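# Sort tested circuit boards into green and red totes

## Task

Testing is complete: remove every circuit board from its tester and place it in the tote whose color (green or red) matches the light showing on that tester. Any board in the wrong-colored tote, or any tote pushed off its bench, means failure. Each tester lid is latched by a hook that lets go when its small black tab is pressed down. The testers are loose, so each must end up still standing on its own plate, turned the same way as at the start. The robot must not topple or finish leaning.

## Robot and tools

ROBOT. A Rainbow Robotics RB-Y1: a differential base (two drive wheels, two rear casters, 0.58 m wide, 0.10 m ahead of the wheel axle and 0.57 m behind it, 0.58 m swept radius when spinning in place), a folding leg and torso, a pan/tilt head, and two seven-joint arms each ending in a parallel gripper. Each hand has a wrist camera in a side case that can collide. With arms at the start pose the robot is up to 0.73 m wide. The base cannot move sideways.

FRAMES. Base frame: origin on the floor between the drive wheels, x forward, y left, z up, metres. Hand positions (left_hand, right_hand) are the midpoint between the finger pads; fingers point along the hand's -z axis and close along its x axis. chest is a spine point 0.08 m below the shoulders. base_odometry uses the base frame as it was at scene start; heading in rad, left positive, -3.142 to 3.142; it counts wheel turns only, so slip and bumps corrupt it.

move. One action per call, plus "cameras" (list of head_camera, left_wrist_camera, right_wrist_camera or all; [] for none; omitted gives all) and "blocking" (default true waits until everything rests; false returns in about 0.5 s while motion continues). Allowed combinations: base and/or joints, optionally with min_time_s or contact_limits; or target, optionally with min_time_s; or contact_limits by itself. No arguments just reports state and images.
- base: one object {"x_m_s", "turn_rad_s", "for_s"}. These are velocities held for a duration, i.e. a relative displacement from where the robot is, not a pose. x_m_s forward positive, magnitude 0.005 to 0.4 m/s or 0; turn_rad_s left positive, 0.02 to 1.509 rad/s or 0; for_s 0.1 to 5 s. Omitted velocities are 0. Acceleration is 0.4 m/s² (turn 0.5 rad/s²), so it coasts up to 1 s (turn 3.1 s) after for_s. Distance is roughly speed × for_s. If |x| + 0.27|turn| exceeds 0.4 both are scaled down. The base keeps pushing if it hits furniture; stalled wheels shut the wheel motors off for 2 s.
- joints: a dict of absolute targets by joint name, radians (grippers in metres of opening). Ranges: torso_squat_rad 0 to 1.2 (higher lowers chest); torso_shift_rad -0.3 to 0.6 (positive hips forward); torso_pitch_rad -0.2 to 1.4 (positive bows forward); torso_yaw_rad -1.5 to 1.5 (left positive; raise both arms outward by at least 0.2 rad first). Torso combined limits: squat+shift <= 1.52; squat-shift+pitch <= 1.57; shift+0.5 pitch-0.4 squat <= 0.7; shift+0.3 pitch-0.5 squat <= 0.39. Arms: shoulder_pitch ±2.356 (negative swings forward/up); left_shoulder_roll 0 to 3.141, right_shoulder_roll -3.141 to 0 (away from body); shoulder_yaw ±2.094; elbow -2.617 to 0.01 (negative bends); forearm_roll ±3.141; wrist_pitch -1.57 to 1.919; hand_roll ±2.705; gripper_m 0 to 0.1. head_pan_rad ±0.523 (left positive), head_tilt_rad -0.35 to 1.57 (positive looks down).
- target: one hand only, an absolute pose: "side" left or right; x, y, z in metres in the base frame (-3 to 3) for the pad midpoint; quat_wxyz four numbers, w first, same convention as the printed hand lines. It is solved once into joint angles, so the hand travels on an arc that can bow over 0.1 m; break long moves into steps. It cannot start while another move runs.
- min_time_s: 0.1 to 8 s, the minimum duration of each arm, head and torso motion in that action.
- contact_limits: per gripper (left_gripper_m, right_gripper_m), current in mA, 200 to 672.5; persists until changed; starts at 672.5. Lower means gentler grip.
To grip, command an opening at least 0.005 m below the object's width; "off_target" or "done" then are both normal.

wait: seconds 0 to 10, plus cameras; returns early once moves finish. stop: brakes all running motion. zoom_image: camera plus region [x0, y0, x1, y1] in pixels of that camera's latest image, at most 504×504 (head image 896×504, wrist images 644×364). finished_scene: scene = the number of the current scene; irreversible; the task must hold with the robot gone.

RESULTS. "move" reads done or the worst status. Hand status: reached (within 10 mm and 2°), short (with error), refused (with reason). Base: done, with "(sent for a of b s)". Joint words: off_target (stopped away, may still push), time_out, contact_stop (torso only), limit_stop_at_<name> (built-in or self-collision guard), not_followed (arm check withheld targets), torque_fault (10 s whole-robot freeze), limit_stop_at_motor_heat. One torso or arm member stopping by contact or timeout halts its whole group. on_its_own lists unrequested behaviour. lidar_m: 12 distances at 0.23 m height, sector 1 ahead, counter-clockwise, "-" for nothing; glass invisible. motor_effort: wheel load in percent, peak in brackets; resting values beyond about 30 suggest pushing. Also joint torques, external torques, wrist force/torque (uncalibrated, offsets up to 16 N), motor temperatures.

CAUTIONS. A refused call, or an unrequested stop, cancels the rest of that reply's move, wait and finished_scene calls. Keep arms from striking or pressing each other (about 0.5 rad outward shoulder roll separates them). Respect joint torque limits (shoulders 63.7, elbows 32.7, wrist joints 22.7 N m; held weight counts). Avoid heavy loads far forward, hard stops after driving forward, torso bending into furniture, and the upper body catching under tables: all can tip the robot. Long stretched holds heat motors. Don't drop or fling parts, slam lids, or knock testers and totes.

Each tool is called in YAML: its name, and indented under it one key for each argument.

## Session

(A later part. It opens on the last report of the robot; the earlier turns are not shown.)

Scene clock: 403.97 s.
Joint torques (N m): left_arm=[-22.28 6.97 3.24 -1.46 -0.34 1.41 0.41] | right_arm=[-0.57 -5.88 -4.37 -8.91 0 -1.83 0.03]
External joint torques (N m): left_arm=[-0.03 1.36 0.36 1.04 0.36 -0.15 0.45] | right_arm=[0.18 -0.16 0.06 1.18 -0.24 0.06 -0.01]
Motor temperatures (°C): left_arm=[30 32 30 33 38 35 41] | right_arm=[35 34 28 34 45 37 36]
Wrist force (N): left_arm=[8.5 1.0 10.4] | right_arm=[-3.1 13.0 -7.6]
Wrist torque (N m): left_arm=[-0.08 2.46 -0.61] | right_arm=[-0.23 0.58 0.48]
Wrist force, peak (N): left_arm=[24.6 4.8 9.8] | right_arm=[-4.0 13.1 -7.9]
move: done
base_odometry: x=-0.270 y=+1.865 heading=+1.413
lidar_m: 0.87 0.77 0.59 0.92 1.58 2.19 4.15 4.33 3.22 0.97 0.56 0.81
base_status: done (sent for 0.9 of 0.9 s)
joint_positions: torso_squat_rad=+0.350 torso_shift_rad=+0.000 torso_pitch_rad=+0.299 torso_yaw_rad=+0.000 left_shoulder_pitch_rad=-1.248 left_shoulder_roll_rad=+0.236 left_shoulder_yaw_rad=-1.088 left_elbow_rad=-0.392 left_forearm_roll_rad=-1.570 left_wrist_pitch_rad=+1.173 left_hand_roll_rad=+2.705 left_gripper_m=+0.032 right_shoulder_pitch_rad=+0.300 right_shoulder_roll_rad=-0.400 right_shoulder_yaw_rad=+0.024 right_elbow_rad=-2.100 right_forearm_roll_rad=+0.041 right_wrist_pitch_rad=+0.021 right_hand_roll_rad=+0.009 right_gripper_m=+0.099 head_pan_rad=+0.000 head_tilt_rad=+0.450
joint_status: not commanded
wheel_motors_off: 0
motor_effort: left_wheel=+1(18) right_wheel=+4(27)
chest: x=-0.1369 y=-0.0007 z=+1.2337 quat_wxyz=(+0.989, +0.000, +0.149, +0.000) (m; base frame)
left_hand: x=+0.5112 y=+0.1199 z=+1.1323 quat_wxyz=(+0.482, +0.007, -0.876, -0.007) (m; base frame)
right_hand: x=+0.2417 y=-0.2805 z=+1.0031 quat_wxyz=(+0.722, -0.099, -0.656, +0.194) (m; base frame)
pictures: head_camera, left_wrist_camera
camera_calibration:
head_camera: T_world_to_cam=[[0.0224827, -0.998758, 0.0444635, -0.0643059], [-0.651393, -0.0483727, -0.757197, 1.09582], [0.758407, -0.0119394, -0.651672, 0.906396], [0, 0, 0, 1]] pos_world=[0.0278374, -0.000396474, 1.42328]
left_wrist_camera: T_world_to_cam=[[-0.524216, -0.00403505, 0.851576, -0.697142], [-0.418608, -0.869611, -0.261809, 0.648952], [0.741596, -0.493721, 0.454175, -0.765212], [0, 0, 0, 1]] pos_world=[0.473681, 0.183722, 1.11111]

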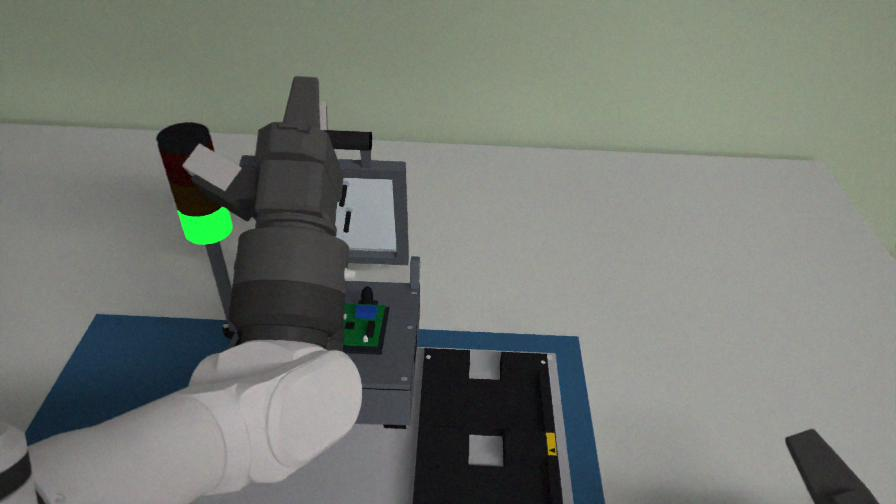

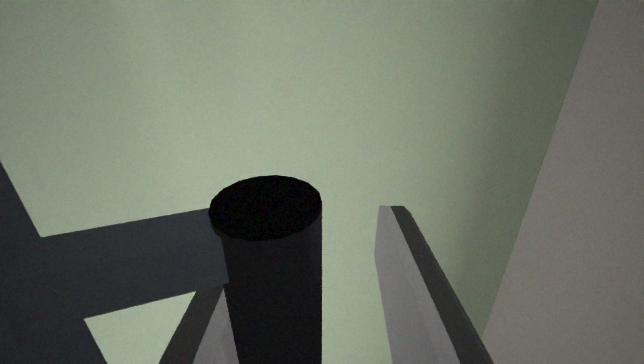

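move:
  target: {"side":"left","x":0.502,"y":0.12,"z":1.148,"quat_wxyz":[0.482,0.007,-0.876,-0.007]}
  cameras: ["head_camera","left_wrist_camera"]
  min_time_s: 1.5

zoom_image:
  camera: "head_camera"
  region: [180, 100, 480, 340]

Scene clock: 424.37 s.
Joint torques (N m): left_arm=[-26.64 8.46 8.24 -5.32 -1.74 3.56 -0.23] | right_arm=[-0.56 -5.55 -4.37 -9 0.02 -1.95 0.1]
External joint torques (N m): left_arm=[-4.92 2.62 2.96 -1.69 -0.79 2.17 -0.19] | right_arm=[0.16 0.17 0.07 1.09 -0.21 -0.06 0.05]
Motor temperatures (°C): left_arm=[30 32 30 33 38 35 41] | right_arm=[35 34 28 34 45 37 36]
Wrist force (N): left_arm=[-18.4 -0.7 4.5] | right_arm=[-3.1 13.1 -7.6]
Wrist torque (N m): left_arm=[0.07 -0.76 -0.06] | right_arm=[-0.24 0.59 0.47]
Wrist force, peak (N): left_arm=[-20.8 3.7 9.2] | right_arm=[-3.4 13.6 -7.3]
move: done
base_odometry: x=-0.270 y=+1.865 heading=+1.413
lidar_m: 0.87 0.76 0.59 0.92 1.58 2.19 4.16 4.32 3.22 0.97 0.56 0.81
base_status: not commanded
joint_positions: torso_squat_rad=+0.350 torso_shift_rad=+0.000 torso_pitch_rad=+0.300 torso_yaw_rad=+0.000 left_shoulder_pitch_rad=-1.175 left_shoulder_roll_rad=+0.372 left_shoulder_yaw_rad=-1.056 left_elbow_rad=-0.729 left_forearm_roll_rad=-1.527 left_wrist_pitch_rad=+1.163 left_hand_roll_rad=+2.509 left_gripper_m=+0.032 right_shoulder_pitch_rad=+0.300 right_shoulder_roll_rad=-0.400 right_shoulder_yaw_rad=+0.024 right_elbow_rad=-2.100 right_forearm_roll_rad=+0.041 right_wrist_pitch_rad=+0.021 right_hand_roll_rad=+0.009 right_gripper_m=+0.099 head_pan_rad=+0.000 head_tilt_rad=+0.450
joint_status: all done
wheel_motors_off: 0
motor_effort: left_wheel=+0(2) right_wheel=+4(6)
chest: x=-0.1363 y=-0.0007 z=+1.2336 quat_wxyz=(+0.989, +0.000, +0.150, +0.000) (m; base frame)
left_hand: x=+0.5020 y=+0.1195 z=+1.1464 quat_wxyz=(+0.480, +0.006, -0.877, -0.008) (m; base frame)
left_hand_status: reached (checked arc, planned for 1.5 s): 2 mm and 0.3 deg off.
right_hand: x=+0.2421 y=-0.2805 z=+1.0026 quat_wxyz=(+0.723, -0.098, -0.656, +0.194) (m; base frame)
pictures: head_camera, left_wrist_camera
camera_calibration:
head_camera: T_world_to_cam=[[0.0224717, -0.998755, 0.044532, -0.0643652], [-0.652144, -0.0484057, -0.756548, 1.09526], [0.757762, -0.0120404, -0.65242, 0.906738], [0, 0, 0, 1]] pos_world=[0.0286215, -0.000350922, 1.42306]
left_wrist_camera: T_world_to_cam=[[-0.52926, -0.00307831, 0.848454, -0.707985], [-0.418233, -0.869115, -0.264045, 0.650759], [0.738217, -0.4946, 0.458701, -0.768295], [0, 0, 0, 1]] pos_world=[0.46463, 0.183407, 1.12494]

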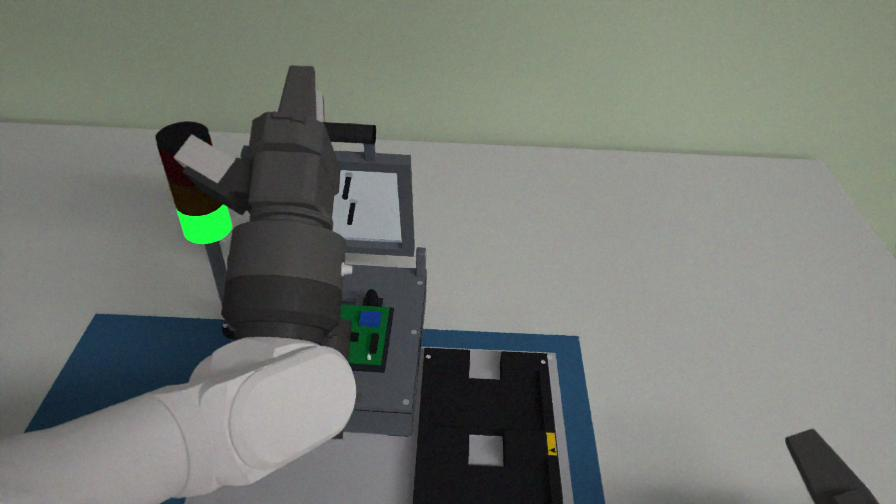

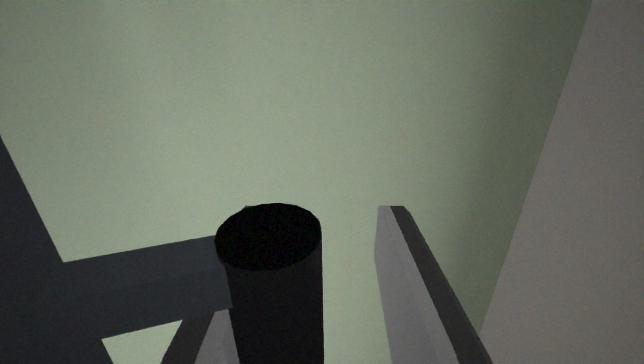

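Scaled by 1.680 from the camera's 896x504 image, which has a finer 1280x720 frame.

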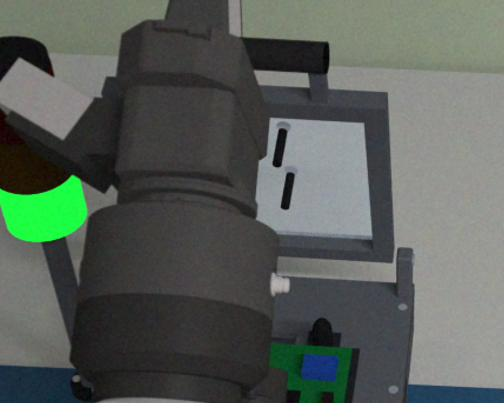

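move:

Scene clock: 447.13 s.
Joint torques (N m): left_arm=[-26.69 8.69 8.48 -5.38 -1.86 3.51 -0.34] | right_arm=[-0.41 -5.8 -4.47 -8.87 -0.01 -1.94 0.13]
External joint torques (N m): left_arm=[-4.98 2.85 3.2 -1.75 -0.91 2.12 -0.29] | right_arm=[0.31 -0.08 -0.04 1.22 -0.24 -0.05 0.08]
Motor temperatures (°C): left_arm=[30 32 30 33 38 36 41] | right_arm=[34 34 28 34 45 37 36]
Wrist force (N): left_arm=[-18.7 -0.4 4.7] | right_arm=[-3.4 12.9 -7.5]
Wrist torque (N m): left_arm=[0.08 -0.77 -0.08] | right_arm=[-0.23 0.54 0.47]
Wrist force, peak (N): left_arm=[-19.0 0.0 4.6] | right_arm=[-3.4 13.5 -7.5]
base_odometry: x=-0.270 y=+1.865 heading=+1.413
lidar_m: 0.86 0.76 0.58 0.91 1.58 2.19 4.15 4.33 3.22 0.97 0.57 0.82
base_status: not commanded
joint_positions: torso_squat_rad=+0.350 torso_shift_rad=+0.000 torso_pitch_rad=+0.300 torso_yaw_rad=+0.000 left_shoulder_pitch_rad=-1.175 left_shoulder_roll_rad=+0.372 left_shoulder_yaw_rad=-1.056 left_elbow_rad=-0.729 left_forearm_roll_rad=-1.527 left_wrist_pitch_rad=+1.163 left_hand_roll_rad=+2.509 left_gripper_m=+0.032 right_shoulder_pitch_rad=+0.300 right_shoulder_roll_rad=-0.400 right_shoulder_yaw_rad=+0.024 right_elbow_rad=-2.100 right_forearm_roll_rad=+0.041 right_wrist_pitch_rad=+0.021 right_hand_roll_rad=+0.009 right_gripper_m=+0.099 head_pan_rad=+0.000 head_tilt_rad=+0.450
joint_status: all done
wheel_motors_off: 0
motor_effort: left_wheel=-1(2) right_wheel=+5(6)
chest: x=-0.1363 y=-0.0007 z=+1.2336 quat_wxyz=(+0.989, +0.000, +0.150, +0.000) (m; base frame)
left_hand: x=+0.5020 y=+0.1195 z=+1.1464 quat_wxyz=(+0.480, +0.006, -0.877, -0.008) (m; base frame)
left_hand_status: reached (checked arc, planned for 1.5 s): 2 mm and 0.3 deg off.
right_hand: x=+0.2421 y=-0.2805 z=+1.0026 quat_wxyz=(+0.723, -0.098, -0.656, +0.194) (m; base frame)
pictures: head_camera, left_wrist_camera, right_wrist_camera
camera_calibration:
head_camera: T_world_to_cam=[[0.0224717, -0.998755, 0.0445317, -0.0643651], [-0.652145, -0.0484054, -0.756548, 1.09526], [0.757761, -0.0120402, -0.652421, 0.906738], [0, 0, 0, 1]] pos_world=[0.0286216, -0.000351257, 1.42306]
left_wrist_camera: T_world_to_cam=[[-0.52926, -0.00307769, 0.848454, -0.707986], [-0.418234, -0.869115, -0.264044, 0.650759], [0.738217, -0.4946, 0.458701, -0.768296], [0, 0, 0, 1]] pos_world=[0.46463, 0.183406, 1.12494]
right_wrist_camera: T_world_to_cam=[[-0.0503445, -0.389537, -0.919634, 0.827436], [-0.573117, 0.765372, -0.29282, 0.680247], [0.817926, 0.512315, -0.261782, 0.279877], [0, 0, 0, 1]] pos_world=[0.202599, -0.34171, 1.0334]

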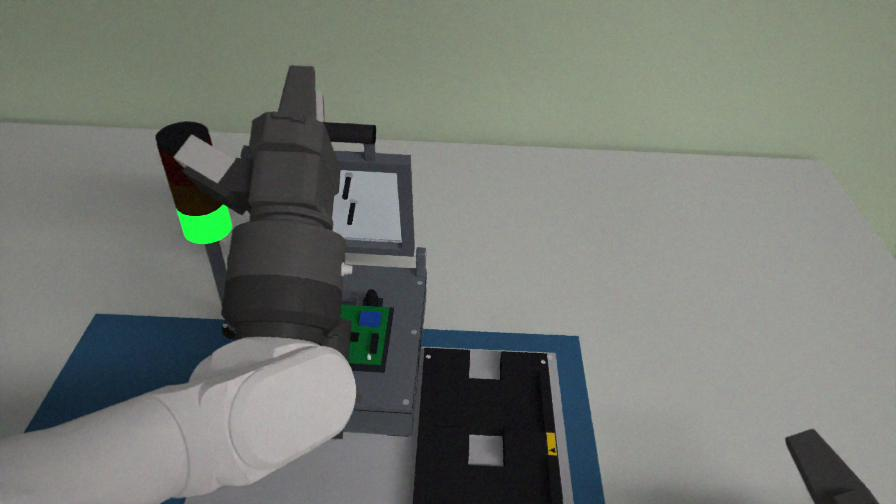

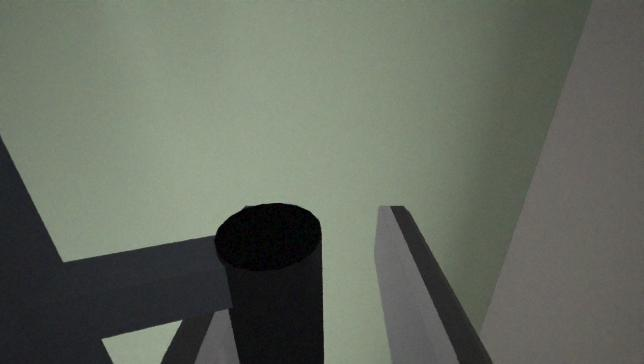

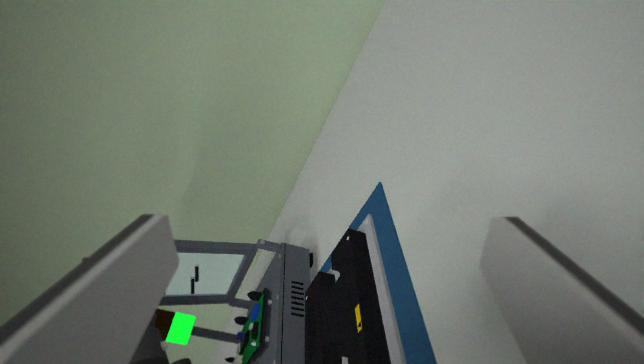

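move:
  target: {"side":"left","x":0.515,"y":0.1195,"z":1.14,"quat_wxyz":[0.48,0.006,-0.877,-0.008]}
  min_time_s: 1.5

zoom_image:
  camera: "right_wrist_camera"
  region: [100, 200, 350, 364]

Scene clock: 464.50 s.
Joint torques (N m): left_arm=[-28.27 4.54 3.18 -3.74 -1.97 3.34 0.13] | right_arm=[-0.48 -5.73 -4.13 -8.98 0 -1.89 0.05]
External joint torques (N m): left_arm=[-5.97 -1.31 -0.61 -0.84 -1.19 1.83 0.17] | right_arm=[0.25 -0.01 0.3 1.11 -0.24 0 0]
Motor temperatures (°C): left_arm=[31 32 30 33 38 36 41] | right_arm=[34 34 28 34 45 37 36]
Wrist force (N): left_arm=[-17.3 3.6 4.7] | right_arm=[-3.5 12.9 -7.3]
Wrist torque (N m): left_arm=[-0.24 -0.58 -0.15] | right_arm=[-0.21 0.53 0.48]
Wrist force, peak (N): left_arm=[-20.1 2.5 6.9] | right_arm=[-3.7 13.3 -7.8]
move: done
base_odometry: x=-0.270 y=+1.865 heading=+1.413
lidar_m: 0.87 0.77 0.58 0.92 1.58 2.19 4.15 4.32 3.23 0.97 0.56 0.81
base_status: not commanded
joint_positions: torso_squat_rad=+0.350 torso_shift_rad=+0.000 torso_pitch_rad=+0.300 torso_yaw_rad=+0.000 left_shoulder_pitch_rad=-1.234 left_shoulder_roll_rad=+0.291 left_shoulder_yaw_rad=-1.076 left_elbow_rad=-0.510 left_forearm_roll_rad=-1.551 left_wrist_pitch_rad=+1.151 left_hand_roll_rad=+2.637 left_gripper_m=+0.032 right_shoulder_pitch_rad=+0.300 right_shoulder_roll_rad=-0.400 right_shoulder_yaw_rad=+0.024 right_elbow_rad=-2.100 right_forearm_roll_rad=+0.041 right_wrist_pitch_rad=+0.021 right_hand_roll_rad=+0.009 right_gripper_m=+0.099 head_pan_rad=+0.000 head_tilt_rad=+0.450
joint_status: all done
wheel_motors_off: 0
motor_effort: left_wheel=-1(2) right_wheel=+5(6)
chest: x=-0.1363 y=-0.0007 z=+1.2336 quat_wxyz=(+0.989, +0.000, +0.150, +0.000) (m; base frame)
left_hand: x=+0.5144 y=+0.1202 z=+1.1395 quat_wxyz=(+0.485, +0.006, -0.875, -0.009) (m; base frame)
left_hand_status: reached (checked arc, planned for 1.5 s): 1 mm and 0.6 deg off.
right_hand: x=+0.2421 y=-0.2805 z=+1.0026 quat_wxyz=(+0.723, -0.098, -0.656, +0.194) (m; base frame)
pictures: head_camera, left_wrist_camera, right_wrist_camera
camera_calibration:
head_camera: T_world_to_cam=[[0.0224606, -0.998754, 0.0445701, -0.0643881], [-0.652148, -0.0484272, -0.756543, 1.09526], [0.757759, -0.0120739, -0.652423, 0.906738], [0, 0, 0, 1]] pos_world=[0.0286262, -0.000319801, 1.42305]
left_wrist_camera: T_world_to_cam=[[-0.519631, -0.00468655, 0.854378, -0.70708], [-0.422386, -0.867829, -0.261655, 0.653977], [0.74268, -0.496842, 0.448971, -0.764877], [0, 0, 0, 1]] pos_world=[0.476869, 0.184203, 1.11864]
right_wrist_camera: T_world_to_cam=[[-0.0503522, -0.389572, -0.919619, 0.827426], [-0.573109, 0.765367, -0.292848, 0.680264], [0.817931, 0.512296, -0.261805, 0.279889], [0, 0, 0, 1]] pos_world=[0.202598, -0.341696, 1.03341]

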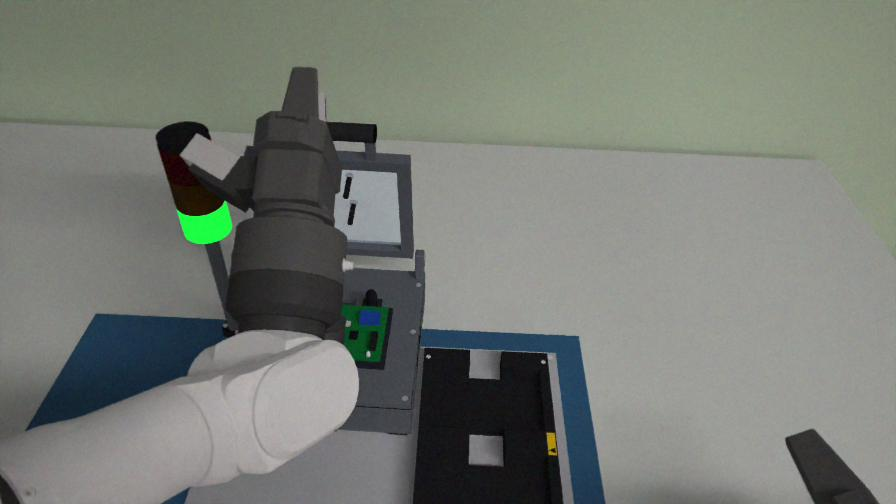

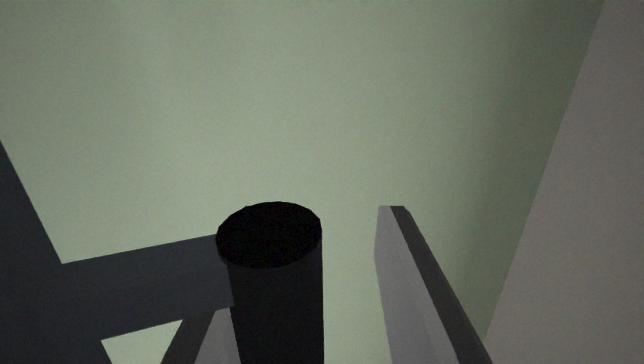

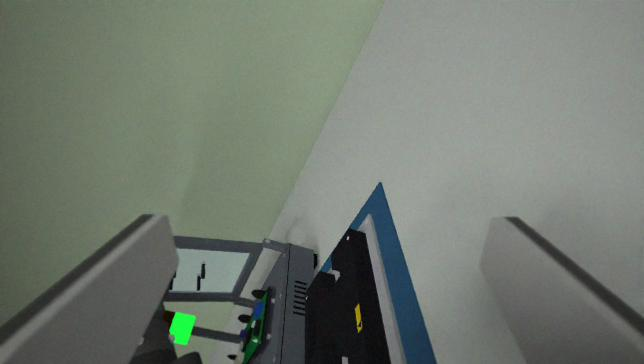

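Scaled by 2.016 from the camera's 644x364 image, which has a finer 1265x715 frame.

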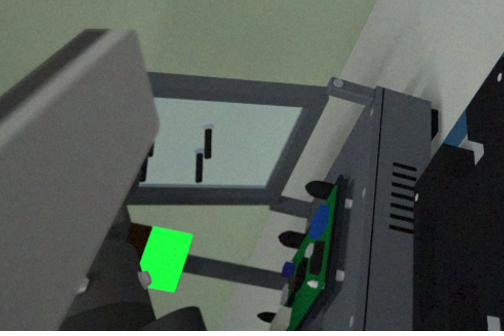

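move:
  contact_limits: {"left_gripper_m":220}
  joints: {"left_gripper_m":0.01}
  cameras: ["left_wrist_camera"]

move:
  base: {"x_m_s":0.05,"for_s":0.6}
  cameras: []

move:
  target: {"side":"left","x":0.515,"y":0.1195,"z":1.146,"quat_wxyz":[0.48,0.006,-0.877,-0.008]}
  min_time_s: 1

Scene clock: 494.47 s.
Joint torques (N m): left_arm=[-28.23 4.8 3.35 -3.81 -1.99 3.45 0.2] | right_arm=[-0.51 -5.73 -4.22 -8.77 0.02 -1.9 0.06]
External joint torques (N m): left_arm=[-5.93 -1.05 -0.45 -0.92 -1.2 1.94 0.24] | right_arm=[0.21 0 0.22 1.32 -0.21 -0.01 0.02]
Motor temperatures (°C): left_arm=[31 32 30 33 38 36 41] | right_arm=[34 34 28 34 45 37 36]
Wrist force (N): left_arm=[-16.6 3.2 6.2] | right_arm=[-3.4 13.4 -7.3]
Wrist torque (N m): left_arm=[-0.26 -0.15 -0.02] | right_arm=[-0.28 0.54 0.47]
Wrist force, peak (N): left_arm=[-17.3 2.9 5.8] | right_arm=[-3.4 13.5 -7.5]
move: off_target
base_odometry: x=-0.270 y=+1.865 heading=+1.413
lidar_m: 0.87 0.76 0.58 0.91 1.58 2.19 4.15 4.32 3.23 0.97 0.56 0.82
base_status: not commanded
joint_positions: torso_squat_rad=+0.350 torso_shift_rad=+0.000 torso_pitch_rad=+0.300 torso_yaw_rad=+0.000 left_shoulder_pitch_rad=-1.234 left_shoulder_roll_rad=+0.291 left_shoulder_yaw_rad=-1.076 left_elbow_rad=-0.510 left_forearm_roll_rad=-1.551 left_wrist_pitch_rad=+1.151 left_hand_roll_rad=+2.637 left_gripper_m=+0.031 right_shoulder_pitch_rad=+0.300 right_shoulder_roll_rad=-0.400 right_shoulder_yaw_rad=+0.024 right_elbow_rad=-2.100 right_forearm_roll_rad=+0.041 right_wrist_pitch_rad=+0.021 right_hand_roll_rad=+0.009 right_gripper_m=+0.099 head_pan_rad=+0.000 head_tilt_rad=+0.450
joint_status: left_gripper_m off_target (ended at +0.031, target +0.010)
wheel_motors_off: 0
motor_effort: left_wheel=-1(2) right_wheel=+5(6)
contact_limits: left_gripper_m 220 mA
chest: x=-0.1363 y=-0.0007 z=+1.2336 quat_wxyz=(+0.989, +0.000, +0.150, +0.000) (m; base frame)
left_hand: x=+0.5143 y=+0.1201 z=+1.1395 quat_wxyz=(+0.485, +0.006, -0.875, -0.009) (m; base frame)
right_hand: x=+0.2421 y=-0.2805 z=+1.0026 quat_wxyz=(+0.723, -0.098, -0.656, +0.194) (m; base frame)
pictures: left_wrist_camera
camera_calibration:
left_wrist_camera: T_world_to_cam=[[-0.519573, -0.00464189, 0.854413, -0.707138], [-0.42249, -0.867785, -0.261633, 0.653942], [0.742661, -0.496919, 0.448917, -0.764807], [0, 0, 0, 1]] pos_world=[0.476866, 0.184152, 1.11862]

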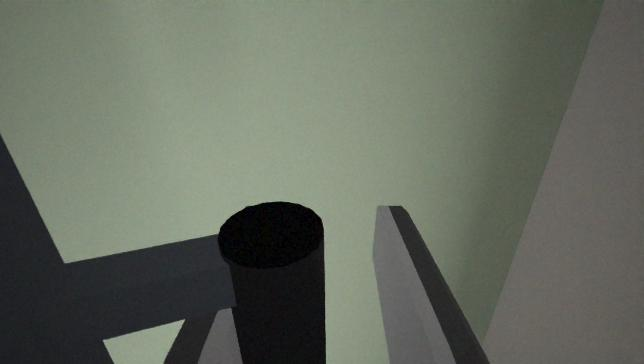

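Scene clock: 495.73 s.
Joint torques (N m): left_arm=[-30.14 6.93 4.64 -3.84 -1.88 4.6 0.11] | right_arm=[-0.61 -5.71 -4.41 -8.95 0.01 -1.95 0.02]
External joint torques (N m): left_arm=[-7.85 1.1 0.84 -0.95 -1.1 3.09 0.16] | right_arm=[0.11 0.01 0.02 1.14 -0.22 -0.06 -0.03]
Motor temperatures (°C): left_arm=[31 32 30 33 38 36 41] | right_arm=[34 34 28 34 45 37 36]
Wrist force (N): left_arm=[-17.0 1.7 9.4] | right_arm=[-3.2 13.4 -7.4]
Wrist torque (N m): left_arm=[-0.28 0.22 -0.20] | right_arm=[-0.26 0.59 0.47]
Wrist force, peak (N): left_arm=[-18.5 1.5 13.9] | right_arm=[-3.6 13.4 -7.7]
move: done
base_odometry: x=-0.266 y=+1.895 heading=+1.412
lidar_m: 0.84 0.77 0.57 0.78 1.58 2.19 4.19 4.33 3.23 0.96 0.55 0.81
base_status: done (sent for 0.6 of 0.6 s)
joint_positions: torso_squat_rad=+0.350 torso_shift_rad=+0.000 torso_pitch_rad=+0.301 torso_yaw_rad=+0.000 left_shoulder_pitch_rad=-1.234 left_shoulder_roll_rad=+0.290 left_shoulder_yaw_rad=-1.077 left_elbow_rad=-0.510 left_forearm_roll_rad=-1.551 left_wrist_pitch_rad=+1.150 left_hand_roll_rad=+2.637 left_gripper_m=+0.033 right_shoulder_pitch_rad=+0.300 right_shoulder_roll_rad=-0.400 right_shoulder_yaw_rad=+0.024 right_elbow_rad=-2.100 right_forearm_roll_rad=+0.041 right_wrist_pitch_rad=+0.021 right_hand_roll_rad=+0.009 right_gripper_m=+0.099 head_pan_rad=+0.000 head_tilt_rad=+0.450
joint_status: not commanded
wheel_motors_off: 0
motor_effort: left_wheel=-3(20) right_wheel=+2(25)
contact_limits: left_gripper_m 220 mA
chest: x=-0.1363 y=-0.0007 z=+1.2336 quat_wxyz=(+0.989, +0.000, +0.150, +0.000) (m; base frame)
left_hand: x=+0.5142 y=+0.1198 z=+1.1389 quat_wxyz=(+0.485, +0.006, -0.874, -0.009) (m; base frame)
right_hand: x=+0.2421 y=-0.2805 z=+1.0026 quat_wxyz=(+0.723, -0.098, -0.656, +0.194) (m; base frame)
pictures: none
No camera images: "cameras" was empty.

Scene clock: 497.07 s.
Joint torques (N m): left_arm=[-32.78 10.09 7.56 -5.22 -1.68 5.16 -0.19] | right_arm=[-0.81 -5.83 -4.21 -8.78 -0.01 -1.84 0.09]
External joint torques (N m): left_arm=[-10.43 4.21 3.64 -2.26 -0.88 3.67 -0.14] | right_arm=[-0.09 -0.11 0.22 1.31 -0.24 0.05 0.04]
Motor temperatures (°C): left_arm=[31 32 30 33 38 36 41] | right_arm=[34 34 28 34 45 37 36]
Wrist force (N): left_arm=[-20.0 0.5 11.8] | right_arm=[-3.2 13.2 -7.3]
Wrist torque (N m): left_arm=[-0.14 0.00 -0.26] | right_arm=[-0.24 0.59 0.48]
Wrist force, peak (N): left_arm=[-20.1 0.9 12.0] | right_arm=[-3.1 13.4 -7.7]
move: done
base_odometry: x=-0.266 y=+1.895 heading=+1.412
lidar_m: 0.84 0.77 0.57 0.79 1.58 2.19 4.18 4.33 3.23 0.97 0.55 0.81
base_status: not commanded
joint_positions: torso_squat_rad=+0.350 torso_shift_rad=+0.000 torso_pitch_rad=+0.301 torso_yaw_rad=+0.000 left_shoulder_pitch_rad=-1.236 left_shoulder_roll_rad=+0.297 left_shoulder_yaw_rad=-1.073 left_elbow_rad=-0.525 left_forearm_roll_rad=-1.549 left_wrist_pitch_rad=+1.152 left_hand_roll_rad=+2.627 left_gripper_m=+0.033 right_shoulder_pitch_rad=+0.300 right_shoulder_roll_rad=-0.400 right_shoulder_yaw_rad=+0.024 right_elbow_rad=-2.100 right_forearm_roll_rad=+0.041 right_wrist_pitch_rad=+0.021 right_hand_roll_rad=+0.009 right_gripper_m=+0.099 head_pan_rad=+0.000 head_tilt_rad=+0.450
joint_status: all done
wheel_motors_off: 0
motor_effort: left_wheel=-3(4) right_wheel=+2(3)
contact_limits: left_gripper_m 220 mA
chest: x=-0.1363 y=-0.0007 z=+1.2336 quat_wxyz=(+0.989, +0.000, +0.150, +0.000) (m; base frame)
left_hand: x=+0.5146 y=+0.1195 z=+1.1437 quat_wxyz=(+0.482, +0.006, -0.876, -0.008) (m; base frame)
left_hand_status: reached (checked arc, planned for 1.0 s): 2 mm and 0.2 deg off.
right_hand: x=+0.2421 y=-0.2805 z=+1.0026 quat_wxyz=(+0.723, -0.098, -0.656, +0.194) (m; base frame)
pictures: head_camera, left_wrist_camera, right_wrist_camera
camera_calibration:
head_camera: T_world_to_cam=[[0.0224669, -0.998754, 0.044568, -0.0643856], [-0.652239, -0.0484282, -0.756465, 1.09518], [0.75768, -0.0120736, -0.652514, 0.906793], [0, 0, 0, 1]] pos_world=[0.0287041, -0.000319619, 1.42303]
left_wrist_camera: T_world_to_cam=[[-0.525359, -0.00335883, 0.850874, -0.703742], [-0.420562, -0.868279, -0.263096, 0.655317], [0.73968, -0.496065, 0.454745, -0.772471], [0, 0, 0, 1]] pos_world=[0.477265, 0.183438, 1.12249]
right_wrist_camera: T_world_to_cam=[[-0.0504786, -0.389574, -0.919611, 0.827396], [-0.573145, 0.765369, -0.292772, 0.680195], [0.817898, 0.512292, -0.261917, 0.279976], [0, 0, 0, 1]] pos_world=[0.202625, -0.341698, 1.03335]

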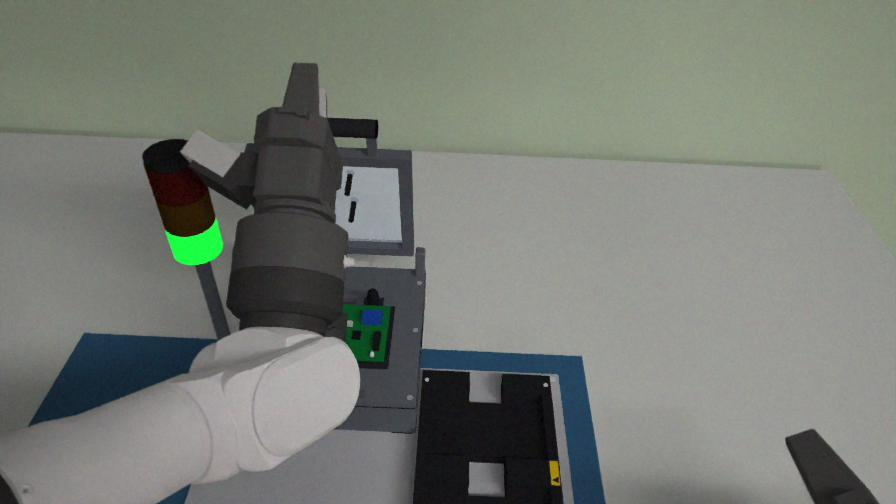

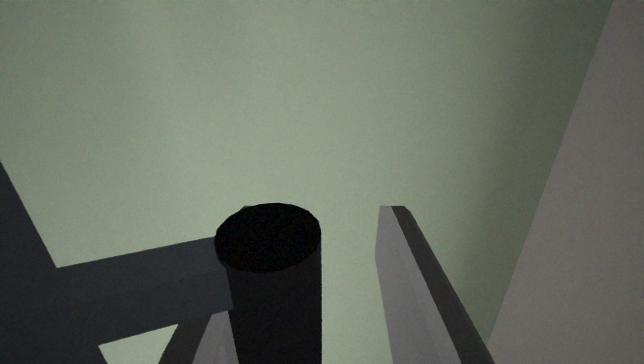

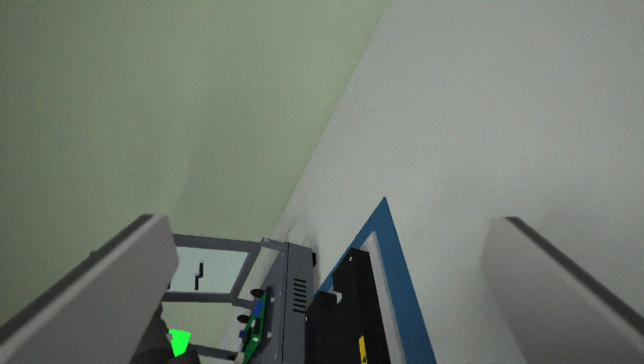

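move:
  target: {"side":"left","x":0.514,"y":0.1195,"z":1.153,"quat_wxyz":[0.48,0.006,-0.877,-0.008]}
  min_time_s: 1

Scene clock: 526.17 s.
Joint torques (N m): left_arm=[-29.81 10.54 8.09 -5 -1.85 4.38 -0.35] | right_arm=[-0.38 -5.73 -4.25 -8.95 -0.01 -1.89 0.07]
External joint torques (N m): left_arm=[-7.49 4.55 3.61 -1.79 -1 2.93 -0.3] | right_arm=[0.34 -0.01 0.18 1.14 -0.25 0 0.02]
Motor temperatures (°C): left_arm=[32 32 30 33 38 36 41] | right_arm=[34 34 28 34 45 37 36]
Wrist force (N): left_arm=[-20.4 -0.8 9.8] | right_arm=[-3.3 13.2 -7.2]
Wrist torque (N m): left_arm=[0.12 -0.39 -0.11] | right_arm=[-0.25 0.58 0.48]
Wrist force, peak (N): left_arm=[-21.0 -3.7 11.9] | right_arm=[-3.5 13.4 -7.7]
move: done
base_odometry: x=-0.266 y=+1.895 heading=+1.412
lidar_m: 0.83 0.77 0.57 0.79 1.58 2.20 4.18 4.32 3.23 0.96 0.55 0.81
base_status: not commanded
joint_positions: torso_squat_rad=+0.350 torso_shift_rad=+0.000 torso_pitch_rad=+0.301 torso_yaw_rad=+0.000 left_shoulder_pitch_rad=-1.226 left_shoulder_roll_rad=+0.329 left_shoulder_yaw_rad=-1.063 left_elbow_rad=-0.601 left_forearm_roll_rad=-1.539 left_wrist_pitch_rad=+1.149 left_hand_roll_rad=+2.582 left_gripper_m=+0.032 right_shoulder_pitch_rad=+0.300 right_shoulder_roll_rad=-0.400 right_shoulder_yaw_rad=+0.024 right_elbow_rad=-2.100 right_forearm_roll_rad=+0.041 right_wrist_pitch_rad=+0.021 right_hand_roll_rad=+0.009 right_gripper_m=+0.099 head_pan_rad=+0.000 head_tilt_rad=+0.450
joint_status: all done
wheel_motors_off: 0
motor_effort: left_wheel=-2(4) right_wheel=+2(3)
contact_limits: left_gripper_m 220 mA
chest: x=-0.1363 y=-0.0007 z=+1.2336 quat_wxyz=(+0.989, +0.000, +0.150, +0.000) (m; base frame)
left_hand: x=+0.5136 y=+0.1192 z=+1.1515 quat_wxyz=(+0.478, +0.006, -0.878, -0.008) (m; base frame)
left_hand_status: reached (checked arc, planned for 1.0 s): 2 mm and 0.2 deg off.
right_hand: x=+0.2421 y=-0.2805 z=+1.0026 quat_wxyz=(+0.723, -0.098, -0.656, +0.194) (m; base frame)
pictures: head_camera, left_wrist_camera, right_wrist_camera
camera_calibration:
head_camera: T_world_to_cam=[[0.0224562, -0.998754, 0.0445671, -0.0643898], [-0.652239, -0.0484206, -0.756465, 1.09518], [0.75768, -0.0120811, -0.652514, 0.906793], [0, 0, 0, 1]] pos_world=[0.0287041, -0.000325433, 1.42303]
left_wrist_camera: T_world_to_cam=[[-0.531969, -0.00270493, 0.84676, -0.702796], [-0.418499, -0.868485, -0.265692, 0.658675], [0.736117, -0.495708, 0.460875, -0.780658], [0, 0, 0, 1]] pos_world=[0.476445, 0.18317, 1.12989]
right_wrist_camera: T_world_to_cam=[[-0.050483, -0.389572, -0.919611, 0.827394], [-0.573137, 0.765375, -0.292771, 0.680198], [0.817903, 0.512283, -0.261917, 0.279978], [0, 0, 0, 1]] pos_world=[0.202621, -0.341705, 1.03335]

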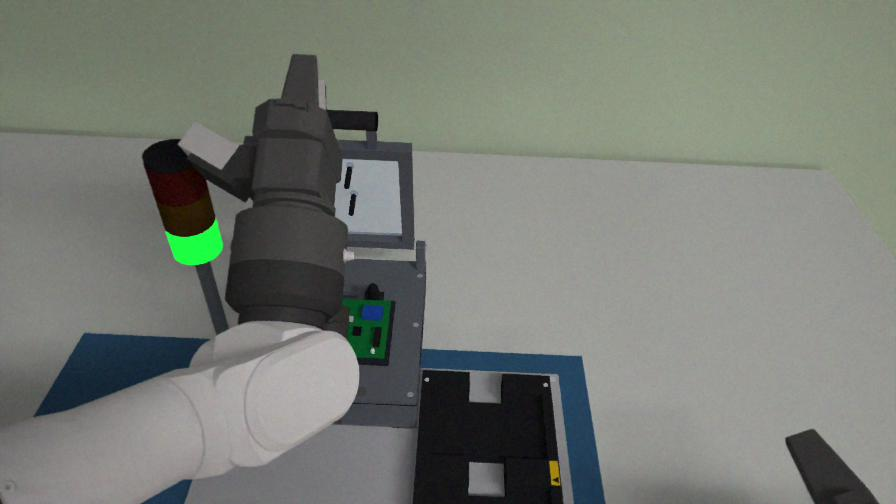

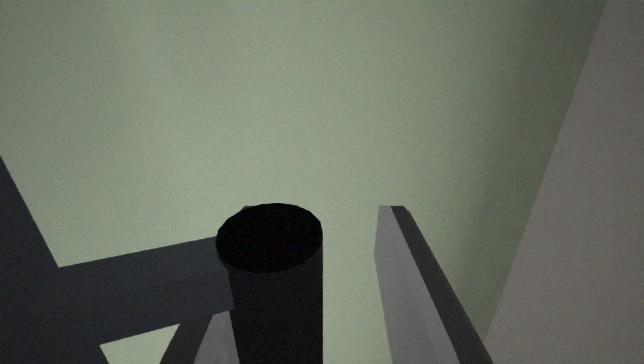

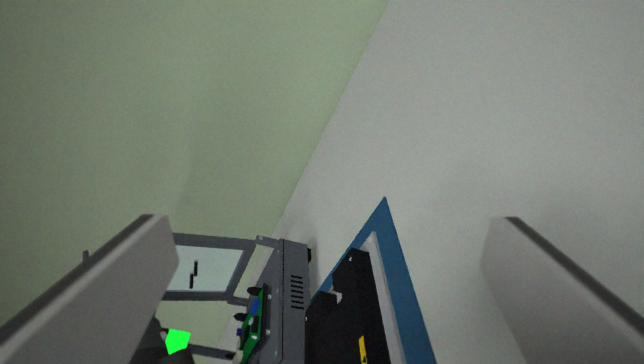

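move:
  target: {"side":"left","x":0.514,"y":0.1195,"z":1.143,"quat_wxyz":[0.48,0.006,-0.877,-0.008]}
  min_time_s: 1
  cameras: ["head_camera"]

move:
  joints: {"left_gripper_m":0.05}

Scene clock: 534.93 s.
Joint torques (N m): left_arm=[-27.59 4.79 3.45 -3.89 -1.98 3.72 0.38] | right_arm=[-0.68 -5.57 -4.16 -8.96 0.04 -1.92 0.03]
External joint torques (N m): left_arm=[-5.32 -1.08 -0.58 -0.89 -1.17 2.23 0.42] | right_arm=[0.05 0.15 0.28 1.13 -0.19 -0.03 -0.02]
Motor temperatures (°C): left_arm=[32 32 30 33 38 36 41] | right_arm=[34 34 28 34 45 37 36]
Wrist force (N): left_arm=[-16.7 2.7 3.3] | right_arm=[-3.5 13.1 -7.4]
Wrist torque (N m): left_arm=[0.08 -0.42 -0.31] | right_arm=[-0.23 0.53 0.46]
Wrist force, peak (N): left_arm=[-20.2 -1.1 9.8] | right_arm=[-3.5 13.6 -7.6]
move: done
base_odometry: x=-0.266 y=+1.895 heading=+1.412
lidar_m: 0.83 0.77 0.57 0.79 1.59 2.19 4.18 4.33 3.22 0.96 0.55 0.81
base_status: not commanded
joint_positions: torso_squat_rad=+0.350 torso_shift_rad=+0.000 torso_pitch_rad=+0.301 torso_yaw_rad=+0.000 left_shoulder_pitch_rad=-1.229 left_shoulder_roll_rad=+0.303 left_shoulder_yaw_rad=-1.072 left_elbow_rad=-0.541 left_forearm_roll_rad=-1.547 left_wrist_pitch_rad=+1.152 left_hand_roll_rad=+2.618 left_gripper_m=+0.030 right_shoulder_pitch_rad=+0.300 right_shoulder_roll_rad=-0.400 right_shoulder_yaw_rad=+0.024 right_elbow_rad=-2.100 right_forearm_roll_rad=+0.041 right_wrist_pitch_rad=+0.021 right_hand_roll_rad=+0.009 right_gripper_m=+0.099 head_pan_rad=+0.000 head_tilt_rad=+0.450
joint_status: all done
wheel_motors_off: 0
motor_effort: left_wheel=-3(4) right_wheel=+2(3)
contact_limits: left_gripper_m 220 mA
chest: x=-0.1363 y=-0.0007 z=+1.2336 quat_wxyz=(+0.989, +0.000, +0.150, +0.000) (m; base frame)
left_hand: x=+0.5135 y=+0.1201 z=+1.1423 quat_wxyz=(+0.483, +0.006, -0.876, -0.008) (m; base frame)
left_hand_status: reached (checked arc, planned for 1.0 s): 1 mm and 0.3 deg off.
right_hand: x=+0.2421 y=-0.2805 z=+1.0026 quat_wxyz=(+0.723, -0.098, -0.656, +0.194) (m; base frame)
pictures: head_camera
camera_calibration:
head_camera: T_world_to_cam=[[0.0224491, -0.998755, 0.044546, -0.0643822], [-0.652225, -0.0484002, -0.756479, 1.09519], [0.757693, -0.0120718, -0.652499, 0.906782], [0, 0, 0, 1]] pos_world=[0.0286946, -0.000348056, 1.42303]

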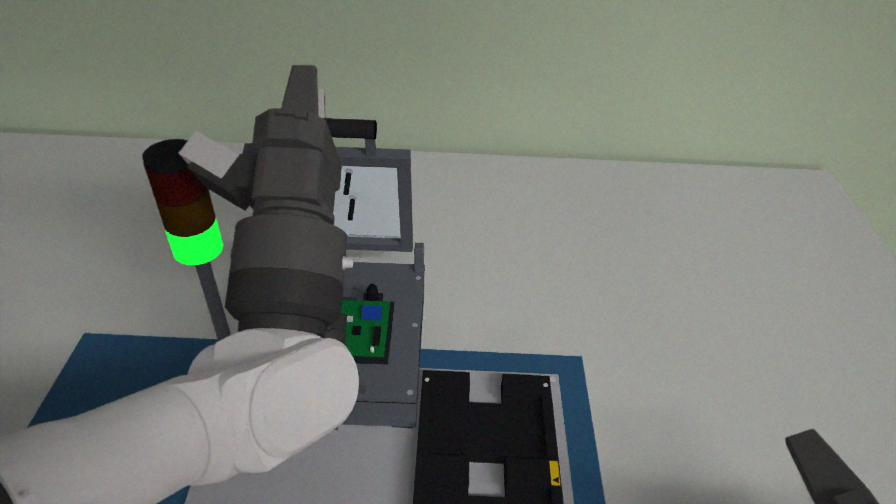

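Scene clock: 535.63 s.
Joint torques (N m): left_arm=[-26.49 4.61 3.49 -4.03 -1.87 3.07 0.46] | right_arm=[-0.68 -5.99 -4.26 -8.93 0.03 -1.93 0.06]
External joint torques (N m): left_arm=[-4.21 -1.27 -0.54 -1.03 -1.07 1.58 0.5] | right_arm=[0.04 -0.27 0.17 1.16 -0.2 -0.03 0.01]
Motor temperatures (°C): left_arm=[32 32 30 33 38 36 41] | right_arm=[34 34 28 34 45 37 36]
Wrist force (N): left_arm=[-15.6 2.9 1.0] | right_arm=[-3.2 13.1 -7.5]
Wrist torque (N m): left_arm=[0.04 -0.79 -0.28] | right_arm=[-0.24 0.57 0.46]
Wrist force, peak (N): left_arm=[-16.7 2.7 3.2] | right_arm=[-3.5 13.2 -7.6]
move: done
base_odometry: x=-0.266 y=+1.895 heading=+1.412
lidar_m: 0.83 0.76 0.57 0.79 1.58 2.20 4.18 4.33 3.22 0.97 0.56 0.81
base_status: not commanded
joint_positions: torso_squat_rad=+0.350 torso_shift_rad=+0.000 torso_pitch_rad=+0.301 torso_yaw_rad=+0.000 left_shoulder_pitch_rad=-1.229 left_shoulder_roll_rad=+0.303 left_shoulder_yaw_rad=-1.072 left_elbow_rad=-0.541 left_forearm_roll_rad=-1.547 left_wrist_pitch_rad=+1.153 left_hand_roll_rad=+2.618 left_gripper_m=+0.050 right_shoulder_pitch_rad=+0.300 right_shoulder_roll_rad=-0.400 right_shoulder_yaw_rad=+0.024 right_elbow_rad=-2.100 right_forearm_roll_rad=+0.041 right_wrist_pitch_rad=+0.021 right_hand_roll_rad=+0.009 right_gripper_m=+0.099 head_pan_rad=+0.000 head_tilt_rad=+0.450
joint_status: all done
wheel_motors_off: 0
motor_effort: left_wheel=-2(3) right_wheel=+1(3)
contact_limits: left_gripper_m 220 mA
chest: x=-0.1363 y=-0.0007 z=+1.2336 quat_wxyz=(+0.989, +0.000, +0.150, +0.000) (m; base frame)
left_hand: x=+0.5136 y=+0.1201 z=+1.1426 quat_wxyz=(+0.482, +0.006, -0.876, -0.008) (m; base frame)
right_hand: x=+0.2421 y=-0.2805 z=+1.0026 quat_wxyz=(+0.723, -0.098, -0.656, +0.194) (m; base frame)
pictures: head_camera, left_wrist_camera, right_wrist_camera
camera_calibration:
head_camera: T_world_to_cam=[[0.0224577, -0.998755, 0.0445436, -0.0643781], [-0.652191, -0.0484046, -0.756508, 1.09523], [0.757722, -0.0120615, -0.652466, 0.906757], [0, 0, 0, 1]] pos_world=[0.028673, -0.000347047, 1.42304]
left_wrist_camera: T_world_to_cam=[[-0.524068, -0.00414986, 0.851666, -0.704792], [-0.420366, -0.868432, -0.262902, 0.654837], [0.740705, -0.49579, 0.453373, -0.769831], [0, 0, 0, 1]] pos_world=[0.47613, 0.184082, 1.12143]
right_wrist_camera: T_world_to_cam=[[-0.0504217, -0.38955, -0.919624, 0.827416], [-0.573122, 0.76538, -0.292789, 0.680227], [0.817918, 0.512293, -0.261851, 0.279926], [0, 0, 0, 1]] pos_world=[0.202616, -0.341716, 1.03337]

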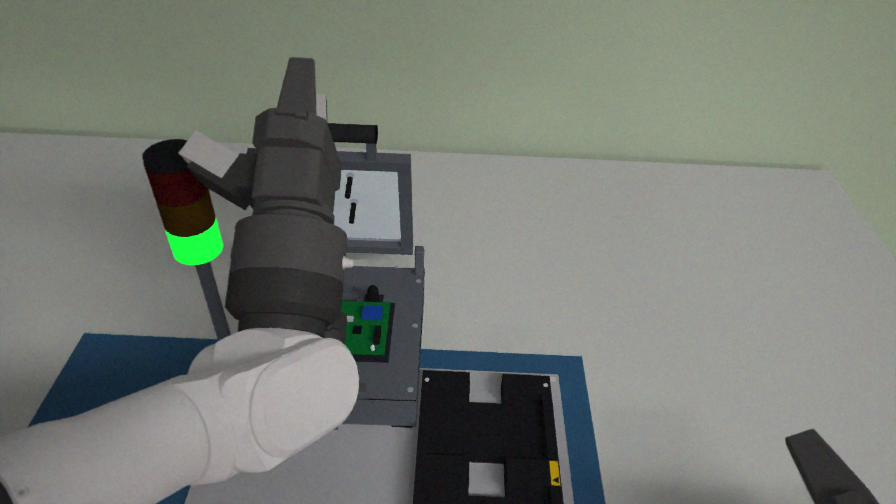

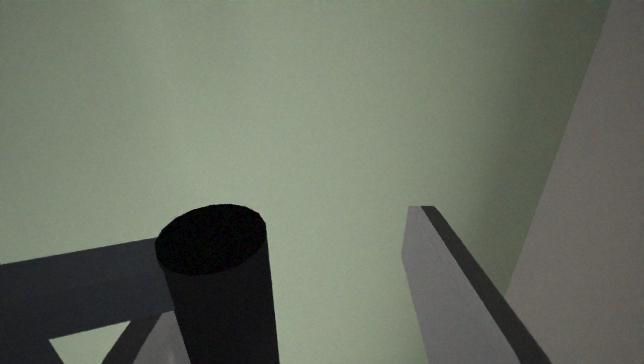

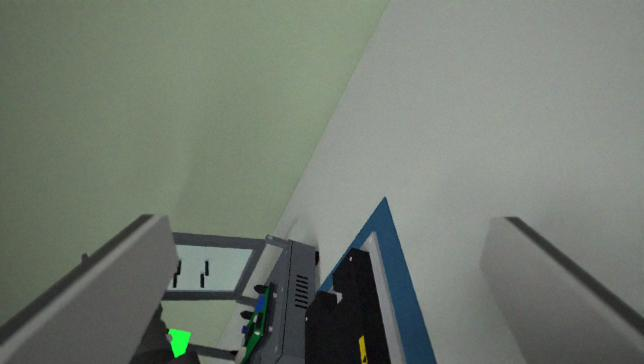

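move:
  joints: {"left_gripper_m":0.075}

Scene clock: 539.33 s.
Joint torques (N m): left_arm=[-13.74 3.62 2.93 -2.23 0.5 -2.27 0.42] | right_arm=[-0.52 -5.99 -4.19 -8.86 0 -2.02 -0.03]
External joint torques (N m): left_arm=[8.59 -2.22 -1.09 0.78 1.31 -3.74 0.47] | right_arm=[0.24 -0.26 0.25 1.23 -0.24 -0.12 -0.08]
Motor temperatures (°C): left_arm=[32 32 30 33 38 36 41] | right_arm=[34 34 28 34 45 37 36]
Wrist force (N): left_arm=[13.0 4.1 -3.0] | right_arm=[-3.4 13.1 -7.5]
Wrist torque (N m): left_arm=[-0.11 -0.29 -0.45] | right_arm=[-0.23 0.55 0.49]
Wrist force, peak (N): left_arm=[-15.9 3.1 1.0] | right_arm=[-3.5 13.5 -7.5]
move: done
base_odometry: x=-0.266 y=+1.895 heading=+1.412
lidar_m: 0.83 0.77 0.57 0.78 1.59 2.19 4.18 4.33 3.22 0.96 0.55 0.81
base_status: not commanded
joint_positions: torso_squat_rad=+0.350 torso_shift_rad=+0.000 torso_pitch_rad=+0.299 torso_yaw_rad=+0.000 left_shoulder_pitch_rad=-1.232 left_shoulder_roll_rad=+0.304 left_shoulder_yaw_rad=-1.072 left_elbow_rad=-0.541 left_forearm_roll_rad=-1.548 left_wrist_pitch_rad=+1.154 left_hand_roll_rad=+2.618 left_gripper_m=+0.072 right_shoulder_pitch_rad=+0.300 right_shoulder_roll_rad=-0.400 right_shoulder_yaw_rad=+0.024 right_elbow_rad=-2.100 right_forearm_roll_rad=+0.041 right_wrist_pitch_rad=+0.021 right_hand_roll_rad=+0.009 right_gripper_m=+0.099 head_pan_rad=+0.000 head_tilt_rad=+0.450
joint_status: all done
wheel_motors_off: 0
motor_effort: left_wheel=-2(4) right_wheel=+1(3)
contact_limits: left_gripper_m 220 mA
chest: x=-0.1371 y=-0.0007 z=+1.2337 quat_wxyz=(+0.989, +0.000, +0.149, +0.000) (m; base frame)
left_hand: x=+0.5131 y=+0.1195 z=+1.1458 quat_wxyz=(+0.480, +0.006, -0.877, -0.008) (m; base frame)
right_hand: x=+0.2417 y=-0.2805 z=+1.0032 quat_wxyz=(+0.722, -0.099, -0.656, +0.194) (m; base frame)
pictures: head_camera, left_wrist_camera, right_wrist_camera
camera_calibration:
head_camera: T_world_to_cam=[[0.0224732, -0.998755, 0.044528, -0.0643559], [-0.651115, -0.0484199, -0.757433, 1.09608], [0.758646, -0.011971, -0.651393, 0.906209], [0, 0, 0, 1]] pos_world=[0.0276283, -0.00035557, 1.42337]
left_wrist_camera: T_world_to_cam=[[-0.52913, -0.00343119, 0.848534, -0.701714], [-0.419505, -0.868178, -0.265107, 0.657047], [0.737588, -0.49624, 0.45794, -0.774871], [0, 0, 0, 1]] pos_world=[0.475872, 0.183504, 1.12446]
right_wrist_camera: T_world_to_cam=[[-0.0490896, -0.38951, -0.919713, 0.827749], [-0.572767, 0.765349, -0.293563, 0.680823], [0.818247, 0.51237, -0.260669, 0.279178], [0, 0, 0, 1]] pos_world=[0.20215, -0.341692, 1.03393]

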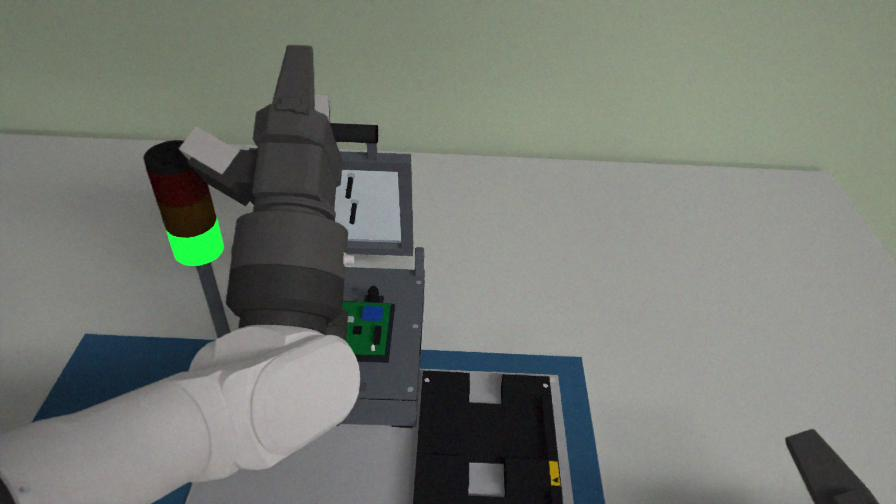

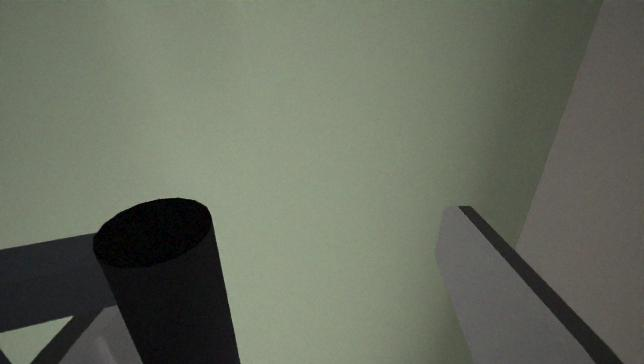

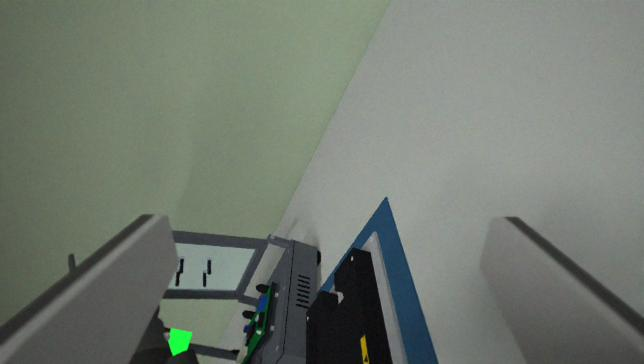

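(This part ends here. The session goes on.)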